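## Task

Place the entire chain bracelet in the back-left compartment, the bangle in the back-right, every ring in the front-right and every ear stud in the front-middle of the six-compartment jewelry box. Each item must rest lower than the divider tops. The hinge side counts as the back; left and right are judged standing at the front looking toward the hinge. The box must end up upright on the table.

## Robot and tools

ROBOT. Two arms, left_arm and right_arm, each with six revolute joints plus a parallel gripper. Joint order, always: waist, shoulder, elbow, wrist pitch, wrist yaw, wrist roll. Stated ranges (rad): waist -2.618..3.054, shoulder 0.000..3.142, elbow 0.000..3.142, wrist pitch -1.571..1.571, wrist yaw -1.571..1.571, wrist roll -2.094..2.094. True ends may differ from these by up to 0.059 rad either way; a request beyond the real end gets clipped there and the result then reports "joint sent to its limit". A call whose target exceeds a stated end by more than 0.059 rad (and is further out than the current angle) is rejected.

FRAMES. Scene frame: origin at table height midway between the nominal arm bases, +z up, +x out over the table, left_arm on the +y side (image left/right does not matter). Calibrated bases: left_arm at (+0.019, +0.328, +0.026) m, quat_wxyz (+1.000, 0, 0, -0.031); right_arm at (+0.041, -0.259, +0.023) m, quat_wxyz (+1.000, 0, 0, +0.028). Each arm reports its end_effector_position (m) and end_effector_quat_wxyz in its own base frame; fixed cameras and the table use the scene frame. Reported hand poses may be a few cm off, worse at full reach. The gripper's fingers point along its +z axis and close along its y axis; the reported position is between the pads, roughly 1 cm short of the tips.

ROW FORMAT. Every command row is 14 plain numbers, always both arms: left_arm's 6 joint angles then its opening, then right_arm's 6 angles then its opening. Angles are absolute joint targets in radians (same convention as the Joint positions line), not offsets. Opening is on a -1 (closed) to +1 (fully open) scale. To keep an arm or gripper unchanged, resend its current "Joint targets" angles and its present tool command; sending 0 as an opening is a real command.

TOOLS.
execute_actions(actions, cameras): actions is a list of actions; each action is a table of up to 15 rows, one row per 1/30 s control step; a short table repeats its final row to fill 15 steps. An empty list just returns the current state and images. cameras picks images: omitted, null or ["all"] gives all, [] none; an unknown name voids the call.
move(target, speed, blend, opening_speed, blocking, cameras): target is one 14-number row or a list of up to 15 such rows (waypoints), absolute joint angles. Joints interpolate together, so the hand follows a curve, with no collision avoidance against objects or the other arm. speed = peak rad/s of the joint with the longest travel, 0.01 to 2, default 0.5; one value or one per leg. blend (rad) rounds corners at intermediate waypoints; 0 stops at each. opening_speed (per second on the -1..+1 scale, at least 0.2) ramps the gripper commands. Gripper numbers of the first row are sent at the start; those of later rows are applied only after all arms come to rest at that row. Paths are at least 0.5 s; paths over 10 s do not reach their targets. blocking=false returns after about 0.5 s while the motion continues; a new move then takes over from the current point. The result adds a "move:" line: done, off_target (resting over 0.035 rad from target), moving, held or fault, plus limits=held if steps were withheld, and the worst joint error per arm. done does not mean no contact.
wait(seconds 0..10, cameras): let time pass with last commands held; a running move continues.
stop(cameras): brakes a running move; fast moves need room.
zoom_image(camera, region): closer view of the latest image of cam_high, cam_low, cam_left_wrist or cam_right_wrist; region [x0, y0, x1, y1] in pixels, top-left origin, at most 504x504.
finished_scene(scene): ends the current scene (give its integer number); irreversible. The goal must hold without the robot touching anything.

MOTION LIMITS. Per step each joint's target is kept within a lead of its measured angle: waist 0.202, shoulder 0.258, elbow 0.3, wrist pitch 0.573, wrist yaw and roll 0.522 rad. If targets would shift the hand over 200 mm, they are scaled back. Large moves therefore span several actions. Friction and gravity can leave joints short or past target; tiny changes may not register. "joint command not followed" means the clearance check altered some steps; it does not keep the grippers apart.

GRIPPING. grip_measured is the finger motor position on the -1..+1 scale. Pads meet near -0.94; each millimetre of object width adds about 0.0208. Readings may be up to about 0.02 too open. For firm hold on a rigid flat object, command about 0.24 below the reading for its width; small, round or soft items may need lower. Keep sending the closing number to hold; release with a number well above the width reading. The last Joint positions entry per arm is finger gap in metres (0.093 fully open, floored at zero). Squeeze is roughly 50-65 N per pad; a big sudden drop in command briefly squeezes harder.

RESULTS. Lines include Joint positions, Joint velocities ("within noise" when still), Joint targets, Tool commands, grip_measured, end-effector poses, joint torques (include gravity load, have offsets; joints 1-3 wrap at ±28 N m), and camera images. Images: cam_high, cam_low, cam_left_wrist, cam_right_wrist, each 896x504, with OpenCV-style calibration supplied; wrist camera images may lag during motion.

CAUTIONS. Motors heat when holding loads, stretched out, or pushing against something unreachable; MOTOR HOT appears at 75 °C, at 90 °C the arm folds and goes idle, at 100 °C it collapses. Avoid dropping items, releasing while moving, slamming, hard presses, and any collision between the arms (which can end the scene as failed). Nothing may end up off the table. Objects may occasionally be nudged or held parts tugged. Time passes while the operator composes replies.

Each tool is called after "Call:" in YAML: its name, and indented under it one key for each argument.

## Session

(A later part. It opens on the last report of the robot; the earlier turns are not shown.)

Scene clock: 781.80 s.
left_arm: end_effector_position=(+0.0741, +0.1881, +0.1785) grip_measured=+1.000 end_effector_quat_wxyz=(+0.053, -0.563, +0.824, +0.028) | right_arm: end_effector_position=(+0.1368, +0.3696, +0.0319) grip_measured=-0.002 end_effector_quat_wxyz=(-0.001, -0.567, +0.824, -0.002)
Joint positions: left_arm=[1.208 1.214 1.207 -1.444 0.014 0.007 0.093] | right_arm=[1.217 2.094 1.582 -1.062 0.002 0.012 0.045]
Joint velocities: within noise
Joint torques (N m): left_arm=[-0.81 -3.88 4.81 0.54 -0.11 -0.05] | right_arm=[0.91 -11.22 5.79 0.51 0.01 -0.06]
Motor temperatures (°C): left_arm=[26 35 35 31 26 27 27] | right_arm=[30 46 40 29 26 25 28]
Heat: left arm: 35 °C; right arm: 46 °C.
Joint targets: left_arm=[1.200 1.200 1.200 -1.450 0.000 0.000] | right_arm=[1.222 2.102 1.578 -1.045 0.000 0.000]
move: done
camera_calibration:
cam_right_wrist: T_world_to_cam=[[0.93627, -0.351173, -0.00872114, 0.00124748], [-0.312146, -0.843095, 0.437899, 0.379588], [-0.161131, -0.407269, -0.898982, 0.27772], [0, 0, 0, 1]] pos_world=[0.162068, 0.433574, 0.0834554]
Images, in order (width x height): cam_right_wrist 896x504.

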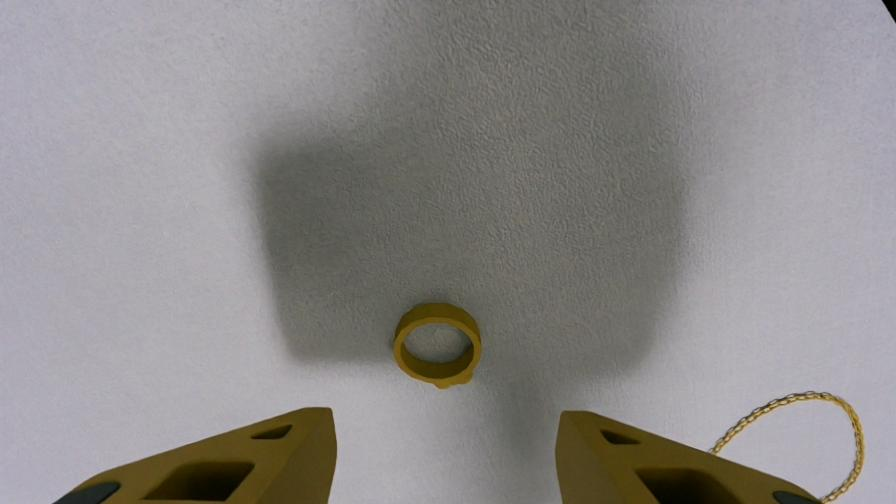

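Call:
move:
  target:
    - [1.2,1.2,1.2,-1.45,0,0,1,1.228,2.122,1.468,-0.913,0,0,0]
  speed: 0.35
  cameras: ["cam_right_wrist"]

Scene clock: 794.03 s.
left_arm: end_effector_position=(+0.0741, +0.1881, +0.1785) grip_measured=+1.000 end_effector_quat_wxyz=(+0.053, -0.563, +0.824, +0.028) | right_arm: end_effector_position=(+0.1332, +0.3659, +0.0005) grip_measured=-0.002 end_effector_quat_wxyz=(+0.002, -0.569, +0.822, +0.001)
Joint positions: left_arm=[1.208 1.214 1.207 -1.444 0.014 0.007 0.093] | right_arm=[1.222 2.11 1.474 -0.93 0.002 0.012 0.045]
Joint velocities: within noise
Joint torques (N m): left_arm=[-0.81 -3.86 4.81 0.54 -0.11 -0.05] | right_arm=[0.96 -10.66 5.41 0.53 0 -0.06]
Motor temperatures (°C): left_arm=[26 35 35 31 26 27 27] | right_arm=[30 49 40 29 26 25 28]
Heat: left arm: 35 °C; right arm: 49 °C.
Joint targets: left_arm=[1.200 1.200 1.200 -1.450 0.000 0.000] | right_arm=[1.228 2.122 1.468 -0.913 0.000 0.000]
move: done
camera_calibration:
cam_right_wrist: T_world_to_cam=[[0.938157, -0.346099, -0.00876216, 0.00092128], [-0.308884, -0.848174, 0.430338, 0.390566], [-0.156371, -0.401018, -0.902625, 0.244424], [0, 0, 0, 1]] pos_world=[0.157996, 0.429605, 0.0525555]
Images, in order (width x height): cam_right_wrist 896x504.

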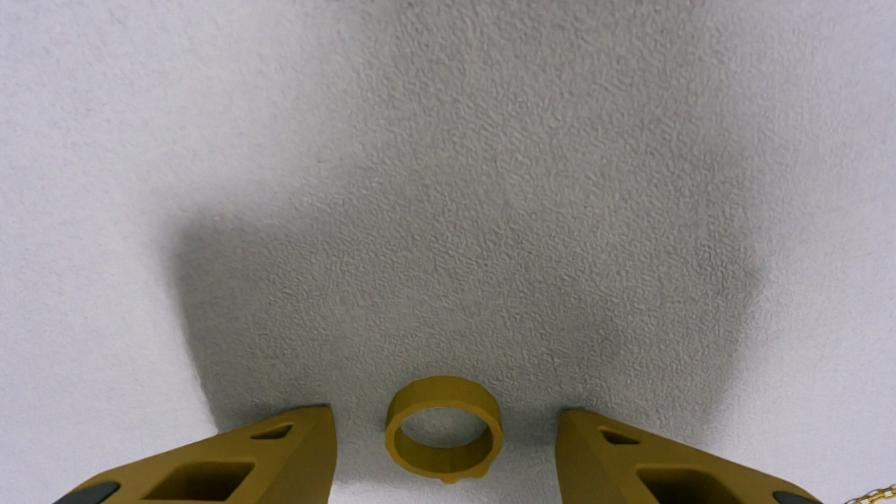

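Call:
move:
  target:
    - [1.2,1.2,1.2,-1.45,0,0,1,1.228,2.127,1.454,-0.89,0,0,0]
  speed: 0.2
  cameras: ["cam_right_wrist"]

Call:
move:
  target:
    - [1.2,1.2,1.2,-1.45,0,0,1,1.228,2.127,1.454,-0.89,0,0,-0.9]
  opening_speed: 0.5
  cameras: ["cam_right_wrist"]

Scene clock: 800.40 s.
left_arm: end_effector_position=(+0.0741, +0.1881, +0.1785) grip_measured=+1.000 end_effector_quat_wxyz=(+0.053, -0.563, +0.824, +0.028) | right_arm: end_effector_position=(+0.1336, +0.3668, -0.0002) grip_measured=-0.002 end_effector_quat_wxyz=(+0.005, -0.569, +0.822, +0.002)
Joint positions: left_arm=[1.208 1.214 1.207 -1.444 0.014 0.007 0.093] | right_arm=[1.222 2.11 1.471 -0.922 0.002 0.011 0.045]
Joint velocities: within noise
Joint torques (N m): left_arm=[-0.83 -3.88 4.81 0.54 -0.11 -0.05] | right_arm=[0.96 -10.18 4.36 0.71 0.01 -0.06]
Motor temperatures (°C): left_arm=[26 35 35 31 26 27 27] | right_arm=[30 50 40 29 26 25 28]
Heat: left arm: 35 °C; right arm: 50 °C.
Joint targets: left_arm=[1.200 1.200 1.200 -1.450 0.000 0.000] | right_arm=[1.228 2.127 1.454 -0.890 0.000 0.000]
move: done
camera_calibration:
cam_right_wrist: T_world_to_cam=[[0.938305, -0.345697, -0.00878408, 0.000752779], [-0.309341, -0.85044, 0.425512, 0.392658], [-0.154568, -0.396543, -0.90491, 0.242337], [0, 0, 0, 1]] pos_world=[0.158217, 0.430289, 0.0522196]
Images, in order (width x height): cam_right_wrist 896x504.

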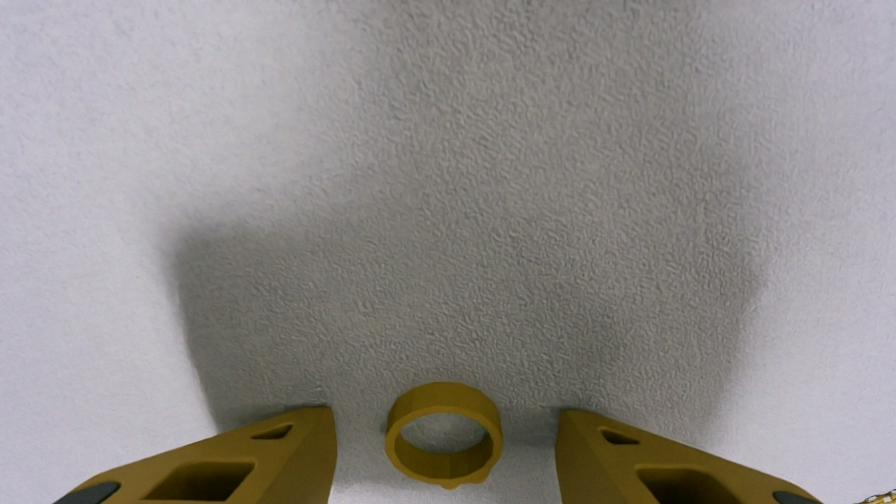

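Scene clock: 802.40 s.
left_arm: end_effector_position=(+0.0741, +0.1881, +0.1785) grip_measured=+1.000 end_effector_quat_wxyz=(+0.053, -0.563, +0.824, +0.028) | right_arm: end_effector_position=(+0.1309, +0.3691, -0.0003) grip_measured=-0.636 end_effector_quat_wxyz=(+0.004, -0.571, +0.821, +0.008)
Joint positions: left_arm=[1.208 1.214 1.207 -1.444 0.014 0.007 0.093] | right_arm=[1.226 2.11 1.47 -0.916 -0.009 0.011 0.015]
Joint velocities: within noise
Joint torques (N m): left_arm=[-0.81 -3.86 4.82 0.54 -0.11 -0.05] | right_arm=[0.66 -10.19 4.44 0.65 0.11 -0.06]
Motor temperatures (°C): left_arm=[26 35 35 31 26 27 27] | right_arm=[30 51 40 29 26 25 28]
Heat: left arm: 35 °C; right arm: 51 °C.
Joint targets: left_arm=[1.200 1.200 1.200 -1.450 0.000 0.000] | right_arm=[1.228 2.127 1.454 -0.890 0.000 0.000]
move: done
camera_calibration:
cam_right_wrist: T_world_to_cam=[[0.939678, -0.341506, -0.0194805, 0.00232064], [-0.302166, -0.855425, 0.420648, 0.394714], [-0.160318, -0.389387, -0.907015, 0.240888], [0, 0, 0, 1]] pos_world=[0.155707, 0.432239, 0.0524987]
Images, in order (width x height): cam_right_wrist 896x504.

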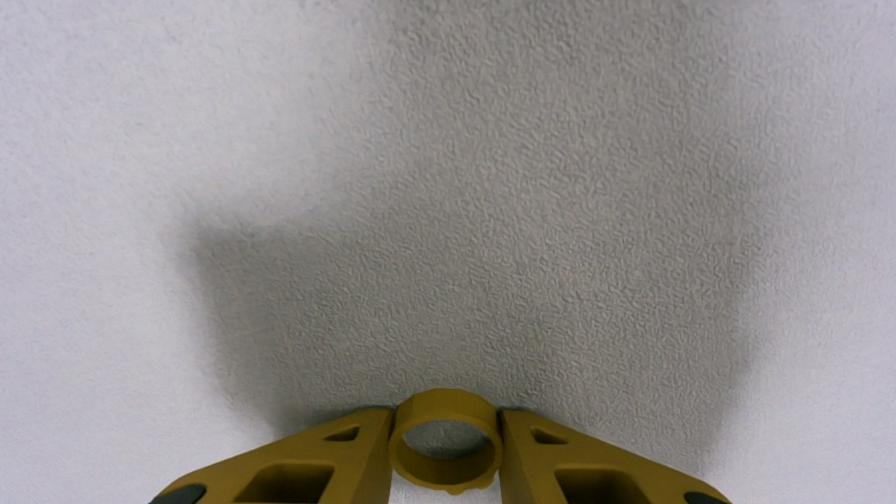

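Call:
move:
  target:
    - [1.2,1.2,1.2,-1.45,0,0,1,1.228,1.91,1.67,-1.331,0,0,-0.9]
    - [1.2,1.2,1.2,-1.45,0,0,1,1.0,1.5625,1.342,-1.35,0,0,-0.9]
    - [1.2,1.2,1.2,-1.45,0,0,1,0,1.5625,1.342,-1.35,0,0,-0.9]
    - [1.2,1.2,1.2,-1.45,0,0,1,-0.128,1.776,1.379,-1.173,0,0,-0.9]
  speed: 0.8
  blend: 0.08
  cameras: ["cam_right_wrist"]

Scene clock: 818.87 s.
left_arm: end_effector_position=(+0.0741, +0.1881, +0.1785) grip_measured=+1.000 end_effector_quat_wxyz=(+0.053, -0.563, +0.824, +0.028) | right_arm: end_effector_position=(+0.3108, -0.0388, +0.0850) grip_measured=-0.651 end_effector_quat_wxyz=(-0.019, +0.069, +0.997, +0.003)
Joint positions: left_arm=[1.208 1.214 1.207 -1.444 0.014 0.007 0.093] | right_arm=[-0.127 1.777 1.359 -1.19 -0.005 0.011 0.014]
Joint velocities: within noise
Joint torques (N m): left_arm=[-0.81 -3.88 4.82 0.54 -0.11 -0.05] | right_arm=[0.35 -9.07 8.17 0.45 0.07 -0.06]
Motor temperatures (°C): left_arm=[26 35 35 30 26 27 27] | right_arm=[30 52 39 29 26 25 29]
Heat: left arm: 35 °C; right arm: 52 °C.
Joint targets: left_arm=[1.200 1.200 1.200 -1.450 0.000 0.000] | right_arm=[-0.128 1.776 1.379 -1.173 0.000 0.000]
move: done
camera_calibration:
cam_right_wrist: T_world_to_cam=[[-0.130967, -0.991278, -0.0146764, 0.00276977], [-0.876907, 0.108925, 0.468156, 0.276266], [-0.462474, 0.0741829, -0.883524, 0.298108], [0, 0, 0, 1]] pos_world=[0.380489, -0.0494612, 0.134091]
Images, in order (width x height): cam_right_wrist 896x504.

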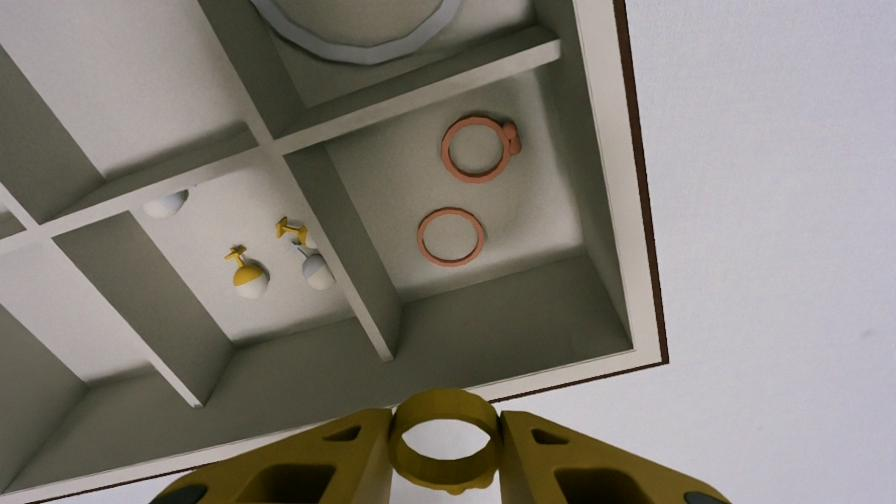

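Call:
move:
  target:
    - [1.2,1.2,1.2,-1.45,0,0,1,-0.138,1.84,1.33,-1.06,0,0,-0.9]
    - [1.2,1.2,1.2,-1.45,0,0,1,-0.138,1.88,1.222,-0.912,0,0,-0.9]
  speed: 0.4
  blend: 0.03
  cameras: ["cam_right_wrist","cam_low"]

Scene clock: 831.63 s.
left_arm: end_effector_position=(+0.0741, +0.1881, +0.1785) grip_measured=+1.000 end_effector_quat_wxyz=(+0.053, -0.563, +0.824, +0.028) | right_arm: end_effector_position=(+0.3243, -0.0423, +0.0246) grip_measured=-0.651 end_effector_quat_wxyz=(-0.006, +0.071, +0.997, +0.003)
Joint positions: left_arm=[1.208 1.214 1.207 -1.444 0.014 0.007 0.093] | right_arm=[-0.132 1.87 1.227 -0.94 -0.005 0.011 0.014]
Joint velocities: within noise
Joint torques (N m): left_arm=[-0.81 -3.88 4.81 0.54 -0.11 -0.05] | right_arm=[-0.03 -8.59 5.39 0.61 0.07 -0.06]
Motor temperatures (°C): left_arm=[26 35 35 30 26 27 27] | right_arm=[30 50 41 29 26 25 29]
Heat: left arm: 35 °C; right arm: 50 °C.
Joint targets: left_arm=[1.200 1.200 1.200 -1.450 0.000 0.000] | right_arm=[-0.138 1.880 1.222 -0.912 0.000 0.000]
move: done
camera_calibration:
cam_right_wrist: T_world_to_cam=[[-0.13588, -0.990615, -0.014793, 0.00182637], [-0.888055, 0.115166, 0.445079, 0.321267], [-0.439198, 0.0736145, -0.895369, 0.244002], [0, 0, 0, 1]] pos_world=[0.392716, -0.0531519, 0.0755093]
Images, in order (width x height): cam_low 896x504, cam_right_wrist 896x504.

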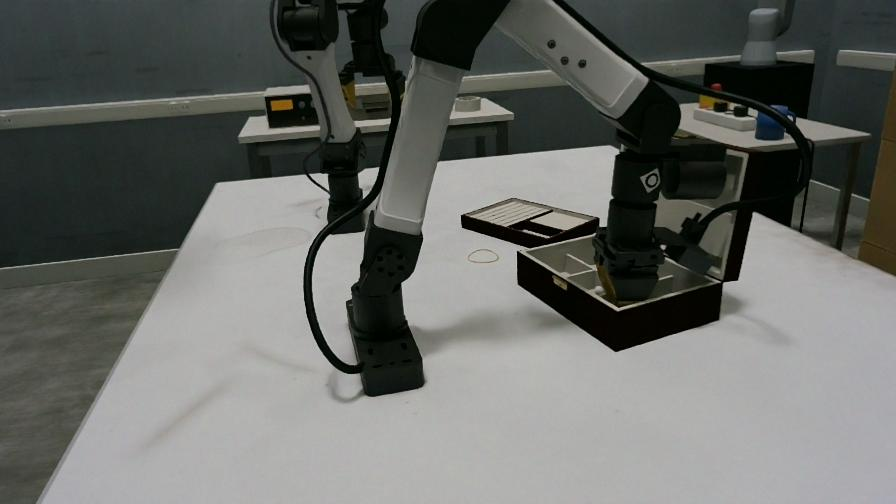

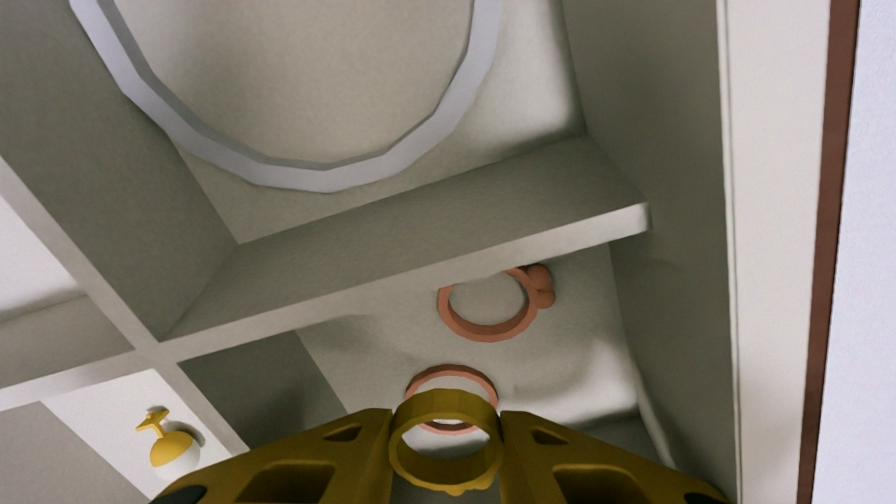

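Call:
move:
  target:
    - [1.2,1.2,1.2,-1.45,0,0,1,-0.138,1.892,1.19,-0.868,0,0,-0.9]
    - [1.2,1.2,1.2,-1.45,0,0,1,-0.138,1.892,1.19,-0.868,0,0,-0.25]
  speed: 0.3
  opening_speed: 0.5
  cameras: ["cam_right_wrist"]

Scene clock: 838.53 s.
left_arm: end_effector_position=(+0.0741, +0.1881, +0.1785) grip_measured=+1.000 end_effector_quat_wxyz=(+0.053, -0.563, +0.824, +0.028) | right_arm: end_effector_position=(+0.3240, -0.0397, +0.0184) grip_measured=-0.263 end_effector_quat_wxyz=(+0.000, +0.065, +0.998, +0.010)
Joint positions: left_arm=[1.208 1.214 1.207 -1.444 0.014 0.007 0.093] | right_arm=[-0.132 1.869 1.199 -0.903 -0.019 -0.003 0.033]
Joint velocities: within noise
Joint torques (N m): left_arm=[-0.8 -3.86 4.81 0.54 -0.11 -0.05] | right_arm=[-0.03 -7.31 4.98 0.71 0.21 0.08]
Motor temperatures (°C): left_arm=[26 35 35 30 26 27 27] | right_arm=[30 50 40 29 26 25 29]
Heat: left arm: 35 °C; right arm: 50 °C.
Joint targets: left_arm=[1.200 1.200 1.200 -1.450 0.000 0.000] | right_arm=[-0.138 1.892 1.190 -0.868 0.000 0.000]
move: done
camera_calibration:
cam_right_wrist: T_world_to_cam=[[-0.122477, -0.992026, -0.0297306, 0.000113537], [-0.894732, 0.0974026, 0.435853, 0.325059], [-0.429482, 0.0799829, -0.899527, 0.235355], [0, 0, 0, 1]] pos_world=[0.391935, -0.0503733, 0.0700331]
Images, in order (width x height): cam_right_wrist 896x504.

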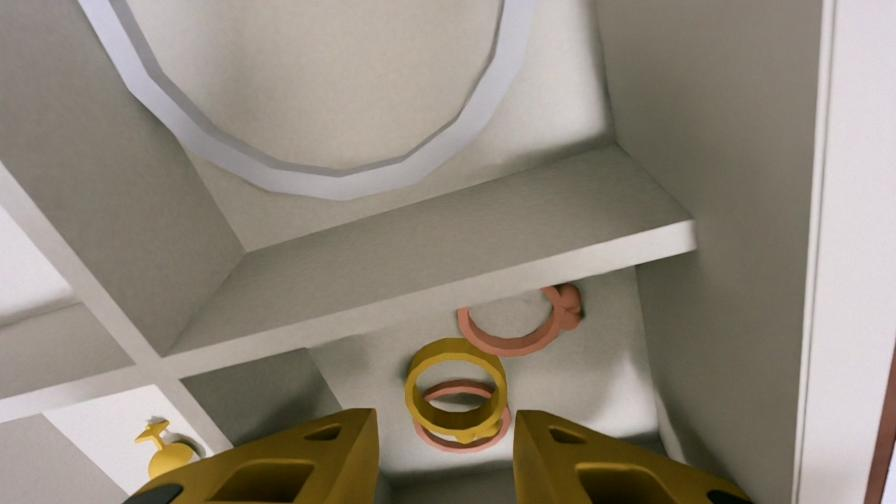

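Call:
move:
  target:
    - [1.2,1.2,1.2,-1.45,0,0,1,-0.138,1.776,1.379,-1.173,0,0,-0.25]
    - [1.2,1.2,1.2,-1.45,0,0,1,0,1.5625,1.342,-1.35,0,0.3,-0.25]
    - [1.2,1.2,1.2,-1.45,0,0,1,0.8,1.5625,1.342,-1.35,0,1.1,-0.25]
    - [1.2,1.2,1.2,-1.45,0,0,1,0.89,1.866,1.2455,-0.95,0,1.26,-0.4]
  speed: 0.8
  blend: 0.08
  cameras: ["cam_right_wrist","cam_high"]

Scene clock: 863.50 s.
left_arm: end_effector_position=(+0.0741, +0.1881, +0.1785) grip_measured=+1.000 end_effector_quat_wxyz=(+0.053, -0.563, +0.824, +0.028) | right_arm: end_effector_position=(+0.2071, +0.2553, +0.0324) grip_measured=-0.398 end_effector_quat_wxyz=(-0.004, +0.180, +0.984, -0.002)
Joint positions: left_arm=[1.208 1.214 1.207 -1.444 0.014 0.007 0.093] | right_arm=[0.887 1.861 1.249 -0.966 -0.005 1.248 0.026]
Joint velocities: within noise
Joint torques (N m): left_arm=[-0.79 -3.88 4.82 0.54 -0.11 -0.05] | right_arm=[0.75 -9.03 5.59 0.43 0.12 0.18]
Motor temperatures (°C): left_arm=[26 35 35 30 26 27 27] | right_arm=[29 49 39 29 26 25 29]
Heat: left arm: 35 °C; right arm: 49 °C.
Joint targets: left_arm=[1.200 1.200 1.200 -1.450 0.000 0.000] | right_arm=[0.890 1.866 1.246 -0.950 0.000 1.260]
move: done
camera_calibration:
cam_right_wrist: T_world_to_cam=[[-0.34704, -0.93784, -0.00439811, 0.310709], [-0.842495, 0.309691, 0.440788, 0.120447], [-0.412026, 0.156676, -0.897601, 0.150816], [0, 0, 0, 1]] pos_world=[0.271444, 0.230465, 0.0836474]
Images, in order (width x height): cam_high 896x504, cam_right_wrist 896x504.

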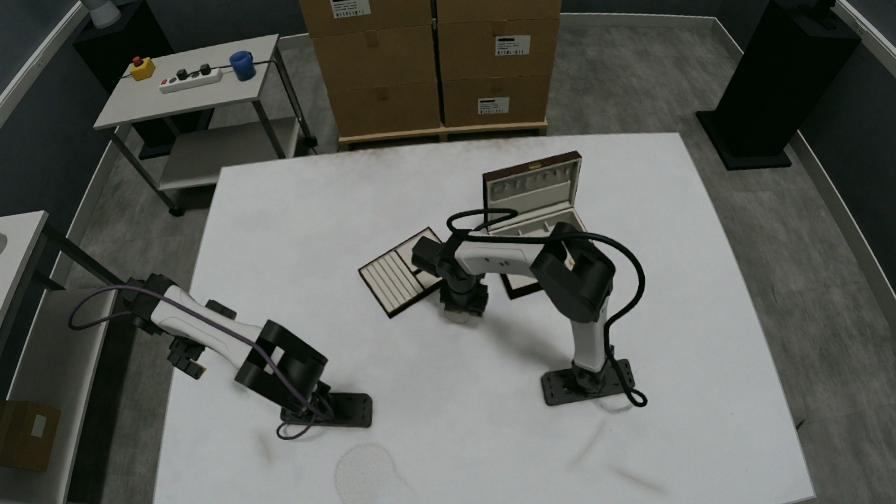

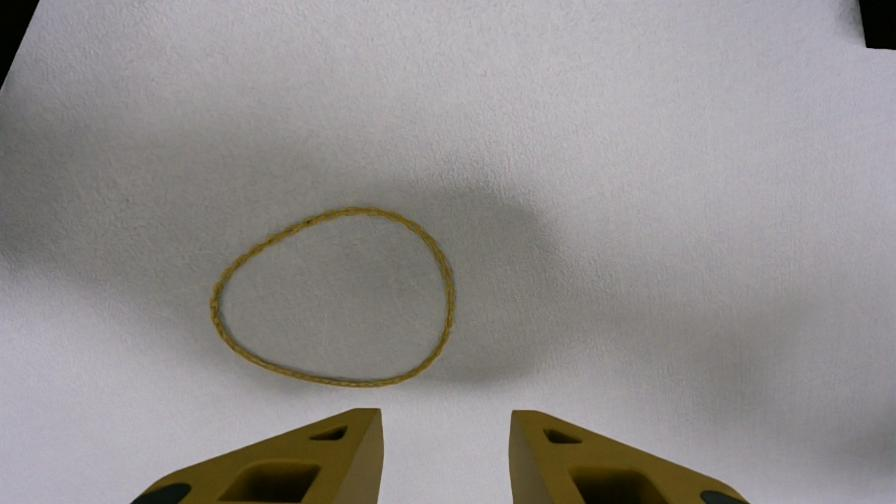

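Call:
move:
  target:
    - [1.2,1.2,1.2,-1.45,0,0,1,0.89,1.9294,1.165,-0.80,0,1.26,-0.5]
  speed: 0.25
  cameras: ["cam_right_wrist"]

Scene clock: 875.87 s.
left_arm: end_effector_position=(+0.0741, +0.1881, +0.1785) grip_measured=+1.000 end_effector_quat_wxyz=(+0.053, -0.563, +0.824, +0.028) | right_arm: end_effector_position=(+0.2072, +0.2554, -0.0017) grip_measured=-0.498 end_effector_quat_wxyz=(-0.003, +0.180, +0.984, -0.001)
Joint positions: left_arm=[1.208 1.214 1.207 -1.444 0.014 0.007 0.093] | right_arm=[0.887 1.915 1.174 -0.835 -0.005 1.248 0.021]
Joint velocities: within noise
Joint torques (N m): left_arm=[-0.81 -3.88 4.81 0.54 -0.11 -0.05] | right_arm=[0.76 -8.29 4.81 0.65 0.13 0.18]
Motor temperatures (°C): left_arm=[26 35 35 30 26 27 27] | right_arm=[29 48 39 29 26 25 28]
Heat: left arm: 35 °C; right arm: 48 °C.
Joint targets: left_arm=[1.200 1.200 1.200 -1.450 0.000 0.000] | right_arm=[0.890 1.930 1.165 -0.800 0.000 1.260]
move: done
camera_calibration:
cam_right_wrist: T_world_to_cam=[[-0.347391, -0.9377, -0.00620051, 0.310795], [-0.842908, 0.309362, 0.440228, 0.135705], [-0.410884, 0.158158, -0.897865, 0.11963], [0, 0, 0, 1]] pos_world=[0.271508, 0.23053, 0.0495977]
Images, in order (width x height): cam_right_wrist 896x504.

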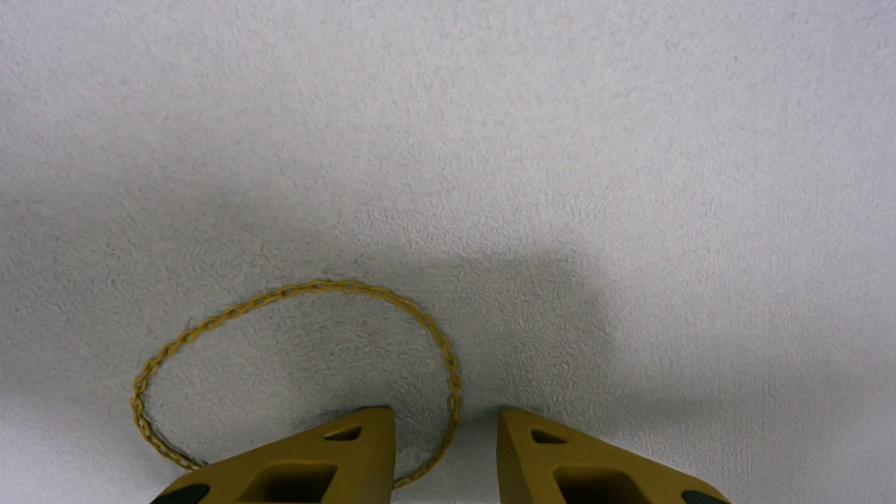

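Call:
move:
  target:
    - [1.2,1.2,1.2,-1.45,0,0,1,0.89,1.938,1.139,-0.765,0,1.26,-0.5]
  speed: 0.15
  cameras: ["cam_right_wrist"]

Scene clock: 880.83 s.
left_arm: end_effector_position=(+0.0741, +0.1881, +0.1785) grip_measured=+1.000 end_effector_quat_wxyz=(+0.053, -0.563, +0.824, +0.028) | right_arm: end_effector_position=(+0.2070, +0.2551, -0.0026) grip_measured=-0.498 end_effector_quat_wxyz=(-0.003, +0.180, +0.984, +0.000)
Joint positions: left_arm=[1.208 1.214 1.207 -1.444 0.014 0.007 0.093] | right_arm=[0.887 1.914 1.167 -0.828 -0.005 1.248 0.021]
Joint velocities: within noise
Joint torques (N m): left_arm=[-0.81 -3.88 4.81 0.54 -0.11 -0.06] | right_arm=[0.75 -7.41 2.78 0.98 0.12 0.18]
Motor temperatures (°C): left_arm=[26 35 35 30 26 27 27] | right_arm=[29 48 39 29 26 25 28]
Heat: left arm: 35 °C; right arm: 48 °C.
Joint targets: left_arm=[1.200 1.200 1.200 -1.450 0.000 0.000] | right_arm=[0.890 1.938 1.139 -0.765 0.000 1.260]
move: off_target (right_arm); right_arm: the wrist pitch is farthest, 0.063 rad from its target
camera_calibration:
cam_right_wrist: T_world_to_cam=[[-0.34738, -0.937687, -0.00836647, 0.310417], [-0.843544, 0.308582, 0.439557, 0.136308], [-0.409585, 0.159751, -0.898176, 0.118113], [0, 0, 0, 1]] pos_world=[0.271192, 0.230143, 0.0487684]
Images, in order (width x height): cam_right_wrist 896x504.

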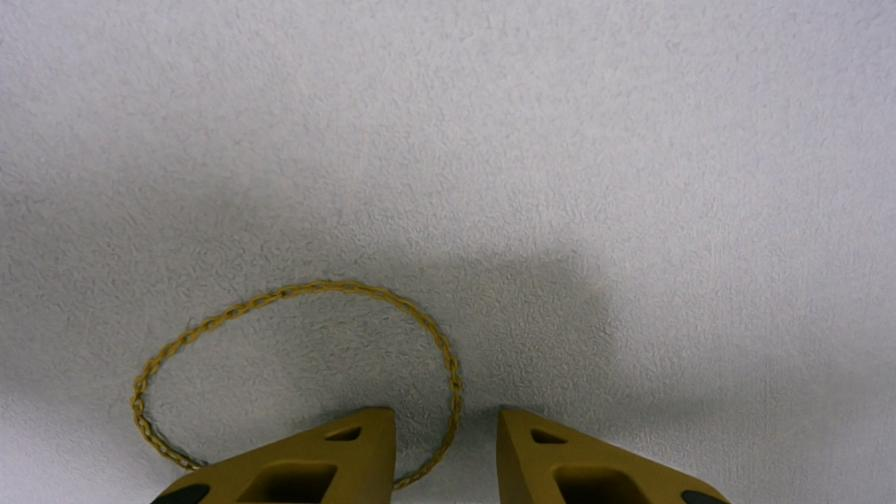

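Contact with the table. Close.

Call:
move:
  target:
    - [1.2,1.2,1.2,-1.45,0,0,1,0.89,1.938,1.142,-0.775,0,1.26,-1]
  opening_speed: 0.4
  cameras: ["cam_right_wrist"]

Call:
move:
  target:
    - [1.2,1.2,1.2,-1.45,0,0,1,0.89,1.866,1.2455,-0.95,0,1.26,-1]
  speed: 0.25
  cameras: ["cam_right_wrist","cam_low"]

Scene clock: 888.03 s.
left_arm: end_effector_position=(+0.0741, +0.1881, +0.1785) grip_measured=+1.000 end_effector_quat_wxyz=(+0.053, -0.563, +0.824, +0.028) | right_arm: end_effector_position=(+0.2103, +0.2635, -0.0024) grip_measured=-0.971 end_effector_quat_wxyz=(+0.001, +0.178, +0.984, +0.018)
Joint positions: left_arm=[1.208 1.214 1.207 -1.444 0.014 0.007 0.093] | right_arm=[0.889 1.913 1.167 -0.792 -0.016 1.248 0]
Joint velocities: within noise
Joint torques (N m): left_arm=[-0.8 -3.86 4.81 0.54 -0.11 -0.05] | right_arm=[0.54 -7.36 3.33 0.54 0.24 0.17]
Motor temperatures (°C): left_arm=[26 35 35 30 26 27 27] | right_arm=[29 48 38 29 26 25 28]
Heat: left arm: 35 °C; right arm: 48 °C.
Joint targets: left_arm=[1.200 1.200 1.200 -1.450 0.000 0.000] | right_arm=[0.890 1.938 1.142 -0.775 0.000 1.260]
move: done
camera_calibration:
cam_right_wrist: T_world_to_cam=[[-0.344698, -0.937563, -0.0464665, 0.318748], [-0.850294, 0.290875, 0.438626, 0.142474], [-0.397723, 0.190704, -0.897468, 0.10766], [0, 0, 0, 1]] pos_world=[0.273836, 0.236873, 0.0489399]
Images, in order (width x height): cam_right_wrist 896x504.

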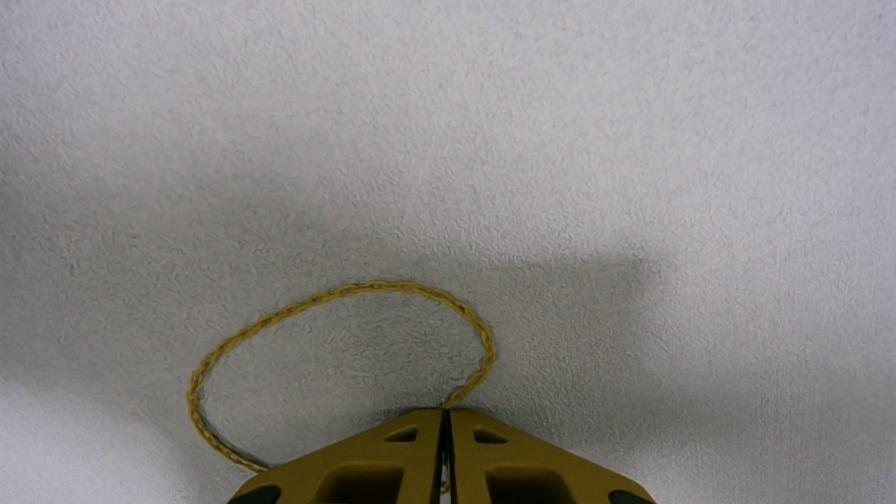

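Scene clock: 889.40 s.
left_arm: end_effector_position=(+0.0741, +0.1881, +0.1785) grip_measured=+1.000 end_effector_quat_wxyz=(+0.053, -0.563, +0.824, +0.028) | right_arm: end_effector_position=(+0.2048, +0.2549, +0.0177) grip_measured=-0.971 end_effector_quat_wxyz=(-0.010, +0.179, +0.984, -0.009)
Joint positions: left_arm=[1.208 1.214 1.207 -1.444 0.014 0.007 0.093] | right_arm=[0.889 1.893 1.228 -0.932 -0.009 1.248 0]
Joint velocities: within noise
Joint torques (N m): left_arm=[-0.81 -3.88 4.82 0.54 -0.11 -0.05] | right_arm=[0.57 -12.16 7.41 0.01 0.17 0.18]
Motor temperatures (°C): left_arm=[26 35 35 30 26 27 27] | right_arm=[29 48 38 29 26 25 28]
Heat: left arm: 35 °C; right arm: 48 °C.
Joint targets: left_arm=[1.200 1.200 1.200 -1.450 0.000 0.000] | right_arm=[0.890 1.866 1.245 -0.950 0.000 1.260]
move: done
camera_calibration:
cam_right_wrist: T_world_to_cam=[[-0.345267, -0.93843, 0.0118145, 0.309014], [-0.836231, 0.313332, 0.450045, 0.12275], [-0.426037, 0.145506, -0.892928, 0.142404], [0, 0, 0, 1]] pos_world=[0.270009, 0.230805, 0.0682627]
Images, in order (width x height): cam_low 896x504, cam_right_wrist 896x504.

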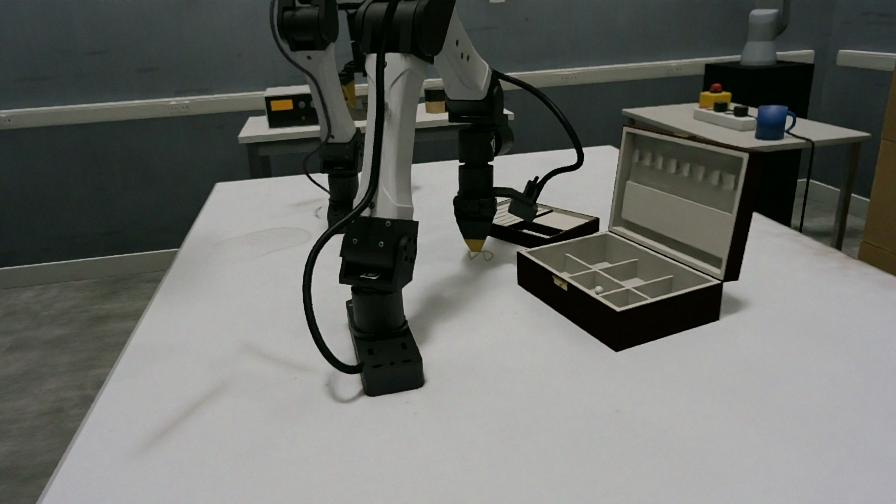

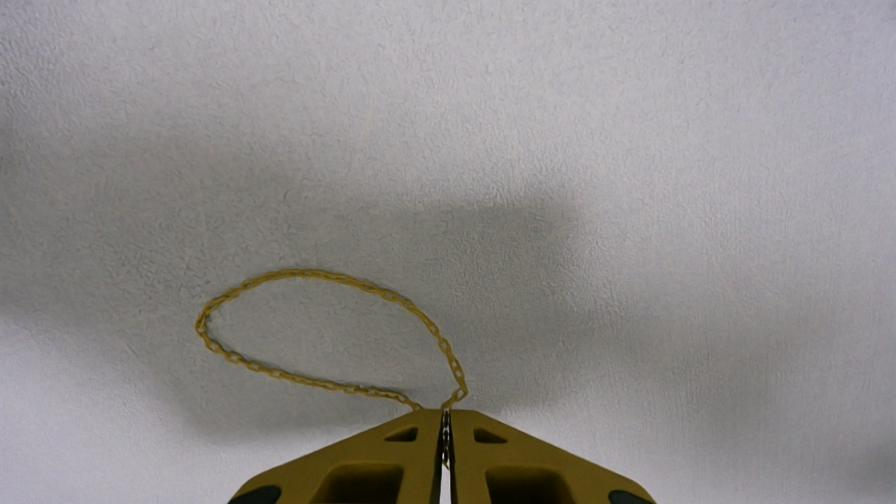

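Call:
move:
  target:
    - [1.2,1.2,1.2,-1.45,0,0,1,0.89,1.633,1.655,-1.45,0,0.9,-1]
    - [1.2,1.2,1.2,-1.45,0,0,1,0.4,1.633,1.655,-1.45,0,0,-1]
    - [1.2,1.2,1.2,-1.45,0,0,1,0.333,1.632,1.348,-0.8165,0,0,-1]
  speed: 0.5
  blend: 0.06

Call:
zoom_image:
  camera: "cam_low"
  region: [480, 110, 780, 360]

Scene clock: 909.40 s.
left_arm: end_effector_position=(+0.0741, +0.1881, +0.1785) grip_measured=+1.000 end_effector_quat_wxyz=(+0.053, -0.563, +0.824, +0.028) | right_arm: end_effector_position=(+0.3739, +0.1328, +0.1447) grip_measured=-0.971 end_effector_quat_wxyz=(+0.217, -0.159, +0.962, +0.042)
Joint positions: left_arm=[1.208 1.214 1.207 -1.444 0.014 0.007 0.093] | right_arm=[0.338 1.649 1.356 -0.833 -0.007 0.012 0]
Joint velocities: within noise
Joint torques (N m): left_arm=[-0.81 -3.88 4.81 0.54 -0.11 -0.06] | right_arm=[0.01 -10.32 6.43 1.46 0.09 -0.07]
Motor temperatures (°C): left_arm=[26 35 35 30 26 27 27] | right_arm=[29 51 39 29 26 25 28]
Heat: left arm: 35 °C; right arm: 51 °C.
Joint targets: left_arm=[1.200 1.200 1.200 -1.450 0.000 0.000] | right_arm=[0.333 1.632 1.348 -0.817 0.000 0.000]
move: done
camera_calibration:
cam_left_wrist: T_world_to_cam=[[0.935889, -0.352025, 0.0137667, -0.00550323], [-0.342056, -0.898647, 0.274648, 0.187379], [-0.0843116, -0.261749, -0.961446, 0.307833], [0, 0, 0, 1]] pos_world=[0.0951986, 0.247026, 0.244578]
cam_right_wrist: T_world_to_cam=[[0.334338, -0.942286, -0.0177324, 0.00197024], [-0.942397, -0.334465, 0.00463762, 0.435429], [-0.0103008, 0.0151604, -0.999832, 0.222963], [0, 0, 0, 1]] pos_world=[0.411984, 0.144112, 0.220941]

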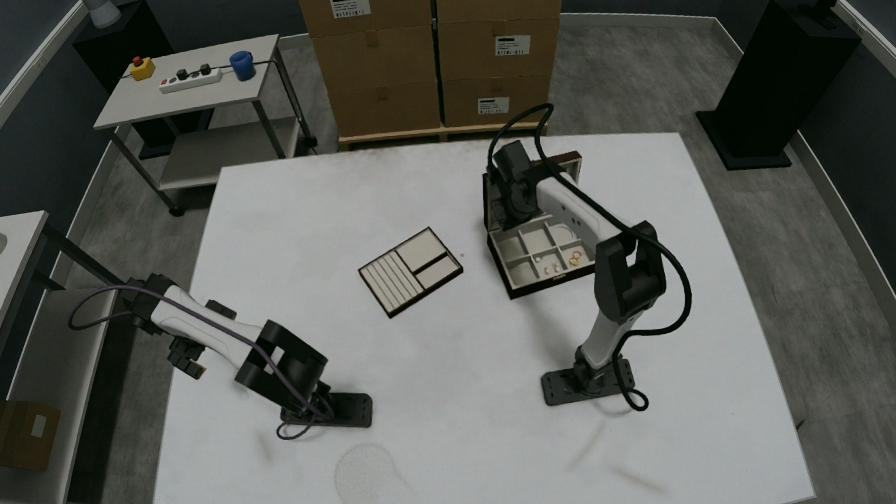

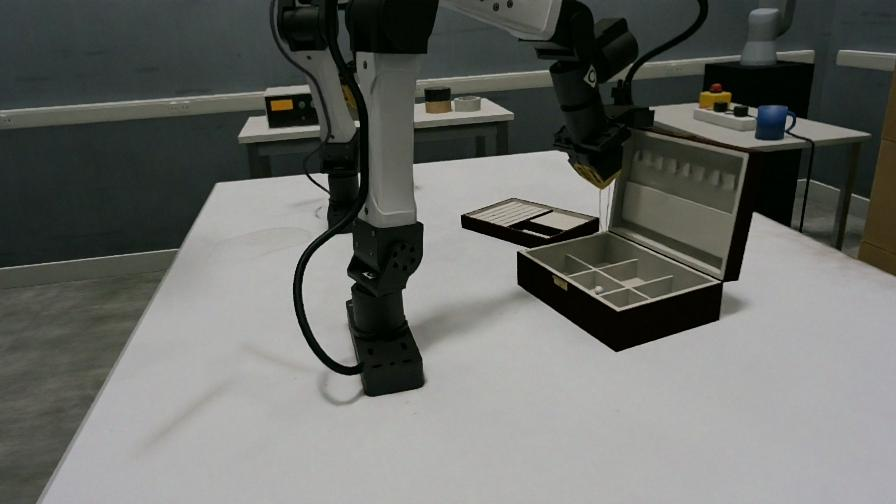

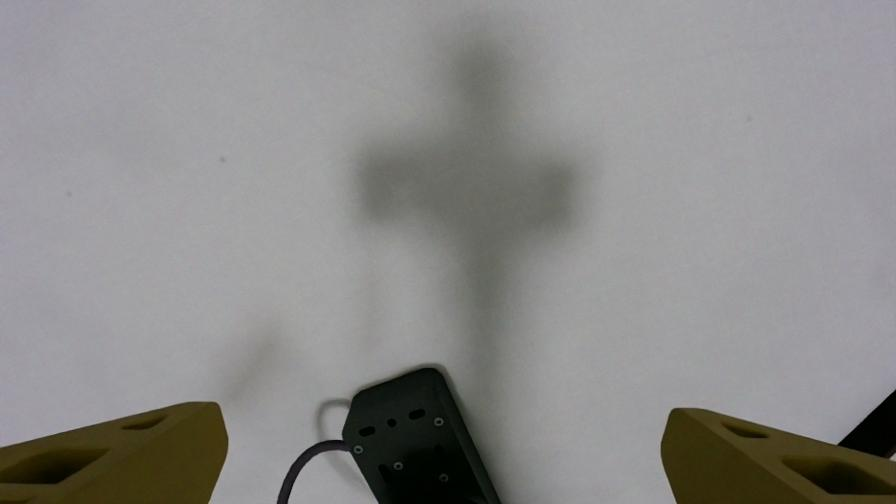

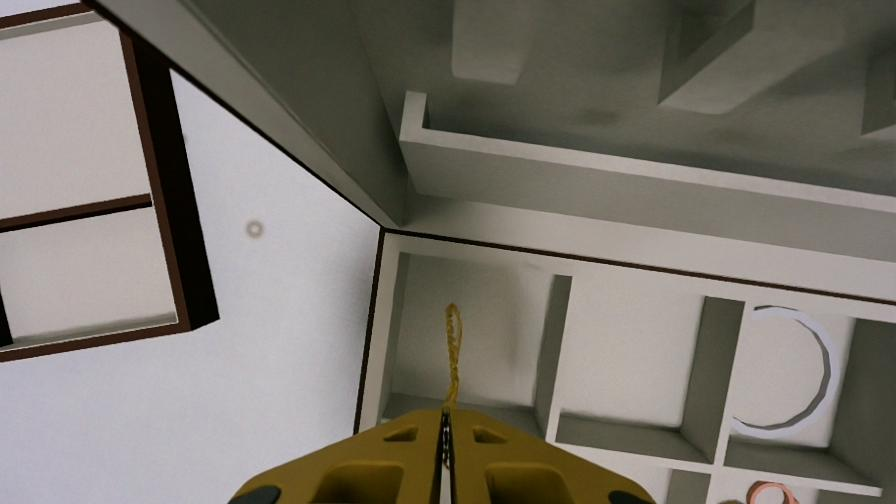

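Scaled by 1.680 from the camera's 896x504 image, which has a finer 1280x720 frame.

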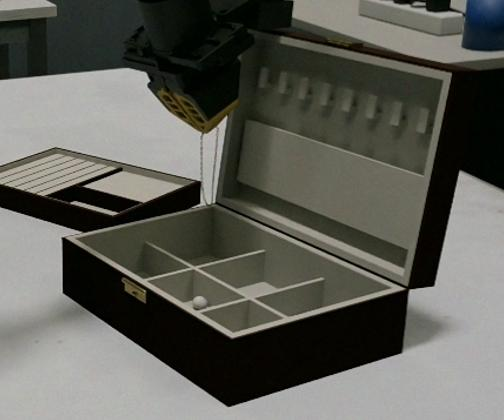

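Call:
zoom_image:
  camera: "cam_right_wrist"
  region: [215, 190, 295, 270]

Scaled by 6.300 from the camera's 896x504 image, which has a finer 1280x720 frame.

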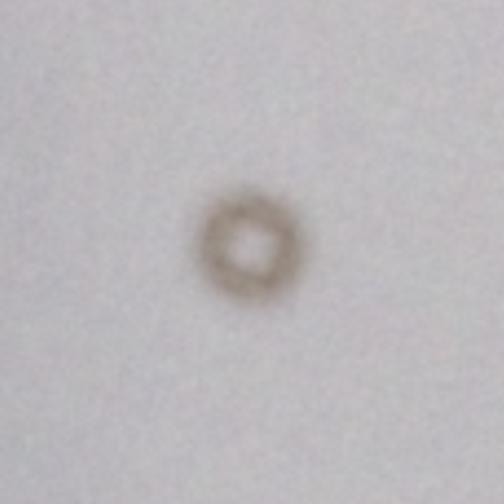

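Call:
move:
  target:
    - [1.2,1.2,1.2,-1.45,0,0,1,0.317,1.661,1.138,-0.577,0,0,-1]
    - [1.2,1.2,1.2,-1.45,0,0,1,0.317,1.744,0.997,-0.353,0,0,-1]
  speed: 0.25
  blend: 0.03
  cameras: ["cam_right_wrist","cam_low"]

Call:
zoom_image:
  camera: "cam_low"
  region: [480, 110, 780, 360]

Scene clock: 933.13 s.
left_arm: end_effector_position=(+0.0741, +0.1881, +0.1785) grip_measured=+1.000 end_effector_quat_wxyz=(+0.053, -0.563, +0.824, +0.028) | right_arm: end_effector_position=(+0.3761, +0.1250, +0.0352) grip_measured=-0.971 end_effector_quat_wxyz=(+0.234, -0.160, +0.958, +0.035)
Joint positions: left_arm=[1.208 1.214 1.207 -1.444 0.014 0.007 0.093] | right_arm=[0.322 1.742 0.991 -0.343 0.003 -0.01 0]
Joint velocities: within noise
Joint torques (N m): left_arm=[-0.8 -3.88 4.81 0.54 -0.1 -0.05] | right_arm=[0.01 -8.65 7.06 1.23 -0.01 0.16]
Motor temperatures (°C): left_arm=[26 35 35 30 26 27 27] | right_arm=[29 52 39 30 26 25 28]
Heat: left arm: 35 °C; right arm: 52 °C.
Joint targets: left_arm=[1.200 1.200 1.200 -1.450 0.000 0.000] | right_arm=[0.317 1.744 0.997 -0.353 0.000 0.000]
move: done
camera_calibration:
cam_right_wrist: T_world_to_cam=[[0.333891, -0.94261, 0.00166739, -0.00852627], [-0.942247, -0.333811, -0.0272383, 0.436302], [0.0262317, 0.00752353, -0.999628, 0.100784], [0, 0, 0, 1]] pos_world=[0.411307, 0.136847, 0.112645]
Images, in order (width x height): cam_low 896x504, cam_right_wrist 896x504.

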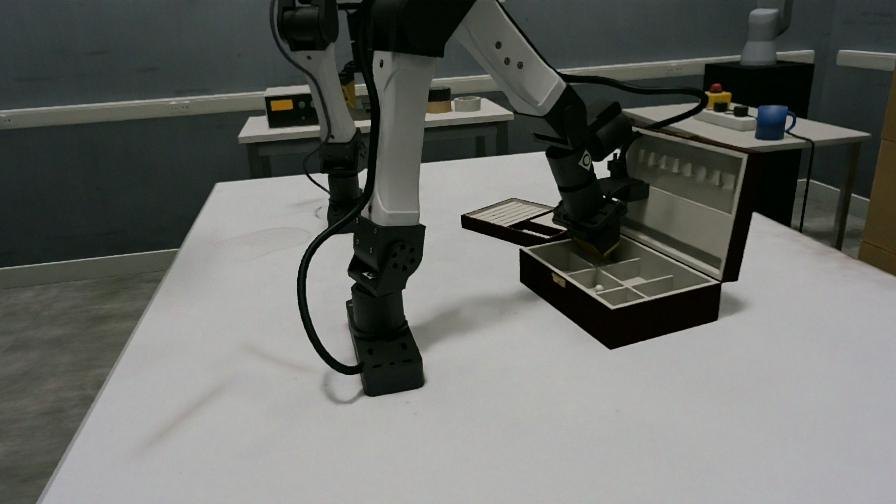

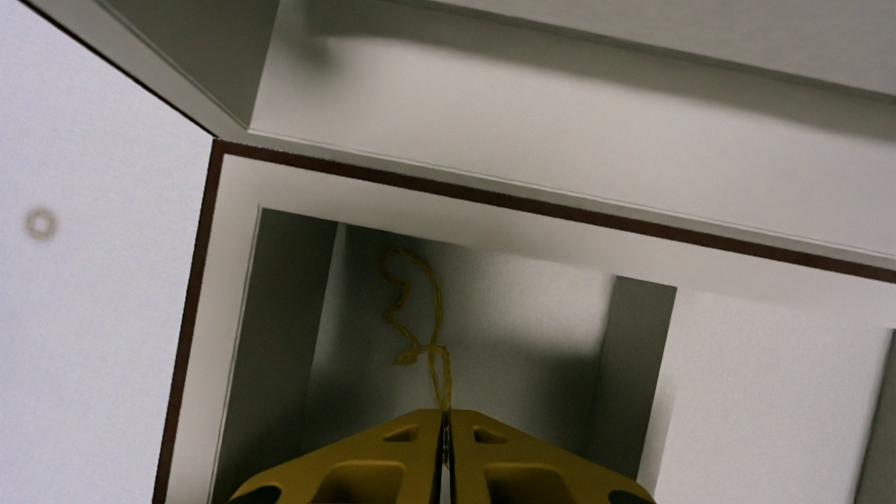

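Scaled by 1.680 from the camera's 896x504 image, which has a finer 1280x720 frame.

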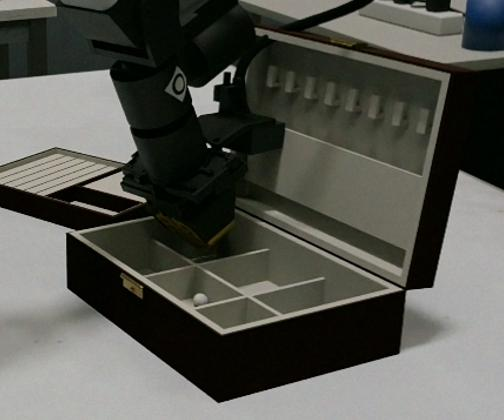

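Call:
move:
  target:
    - [1.2,1.2,1.2,-1.45,0,0,1,0.317,1.744,0.997,-0.353,0,0,-0.5]
  opening_speed: 0.6
  cameras: ["cam_right_wrist"]

Scene clock: 940.57 s.
left_arm: end_effector_position=(+0.0741, +0.1881, +0.1785) grip_measured=+1.000 end_effector_quat_wxyz=(+0.053, -0.563, +0.824, +0.028) | right_arm: end_effector_position=(+0.3760, +0.1249, +0.0351) grip_measured=-0.502 end_effector_quat_wxyz=(+0.233, -0.160, +0.958, +0.035)
Joint positions: left_arm=[1.208 1.214 1.207 -1.444 0.014 0.007 0.093] | right_arm=[0.322 1.742 0.991 -0.344 0.003 -0.01 0.021]
Joint velocities: within noise
Joint torques (N m): left_arm=[-0.8 -3.86 4.81 0.54 -0.11 -0.05] | right_arm=[0.01 -8.64 7.09 1.23 -0.01 0.16]
Motor temperatures (°C): left_arm=[26 35 35 30 26 27 27] | right_arm=[29 51 39 30 26 25 28]
Heat: left arm: 35 °C; right arm: 51 °C.
Joint targets: left_arm=[1.200 1.200 1.200 -1.450 0.000 0.000] | right_arm=[0.317 1.744 0.997 -0.353 0.000 0.000]
move: done
camera_calibration:
cam_right_wrist: T_world_to_cam=[[0.333892, -0.94261, 0.00166048, -0.00852473], [-0.942256, -0.333814, -0.026857, 0.436209], [0.02587, 0.00740273, -0.999638, 0.100895], [0, 0, 0, 1]] pos_world=[0.411257, 0.13683, 0.112588]
Images, in order (width x height): cam_right_wrist 896x504.

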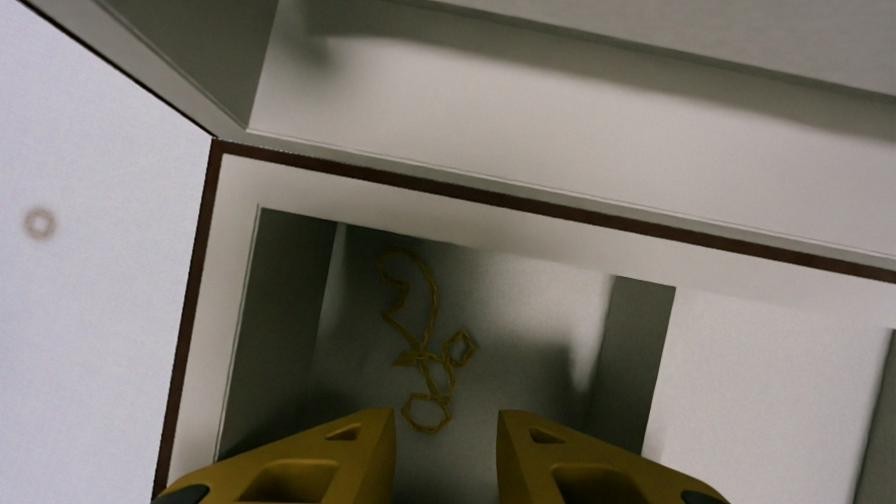

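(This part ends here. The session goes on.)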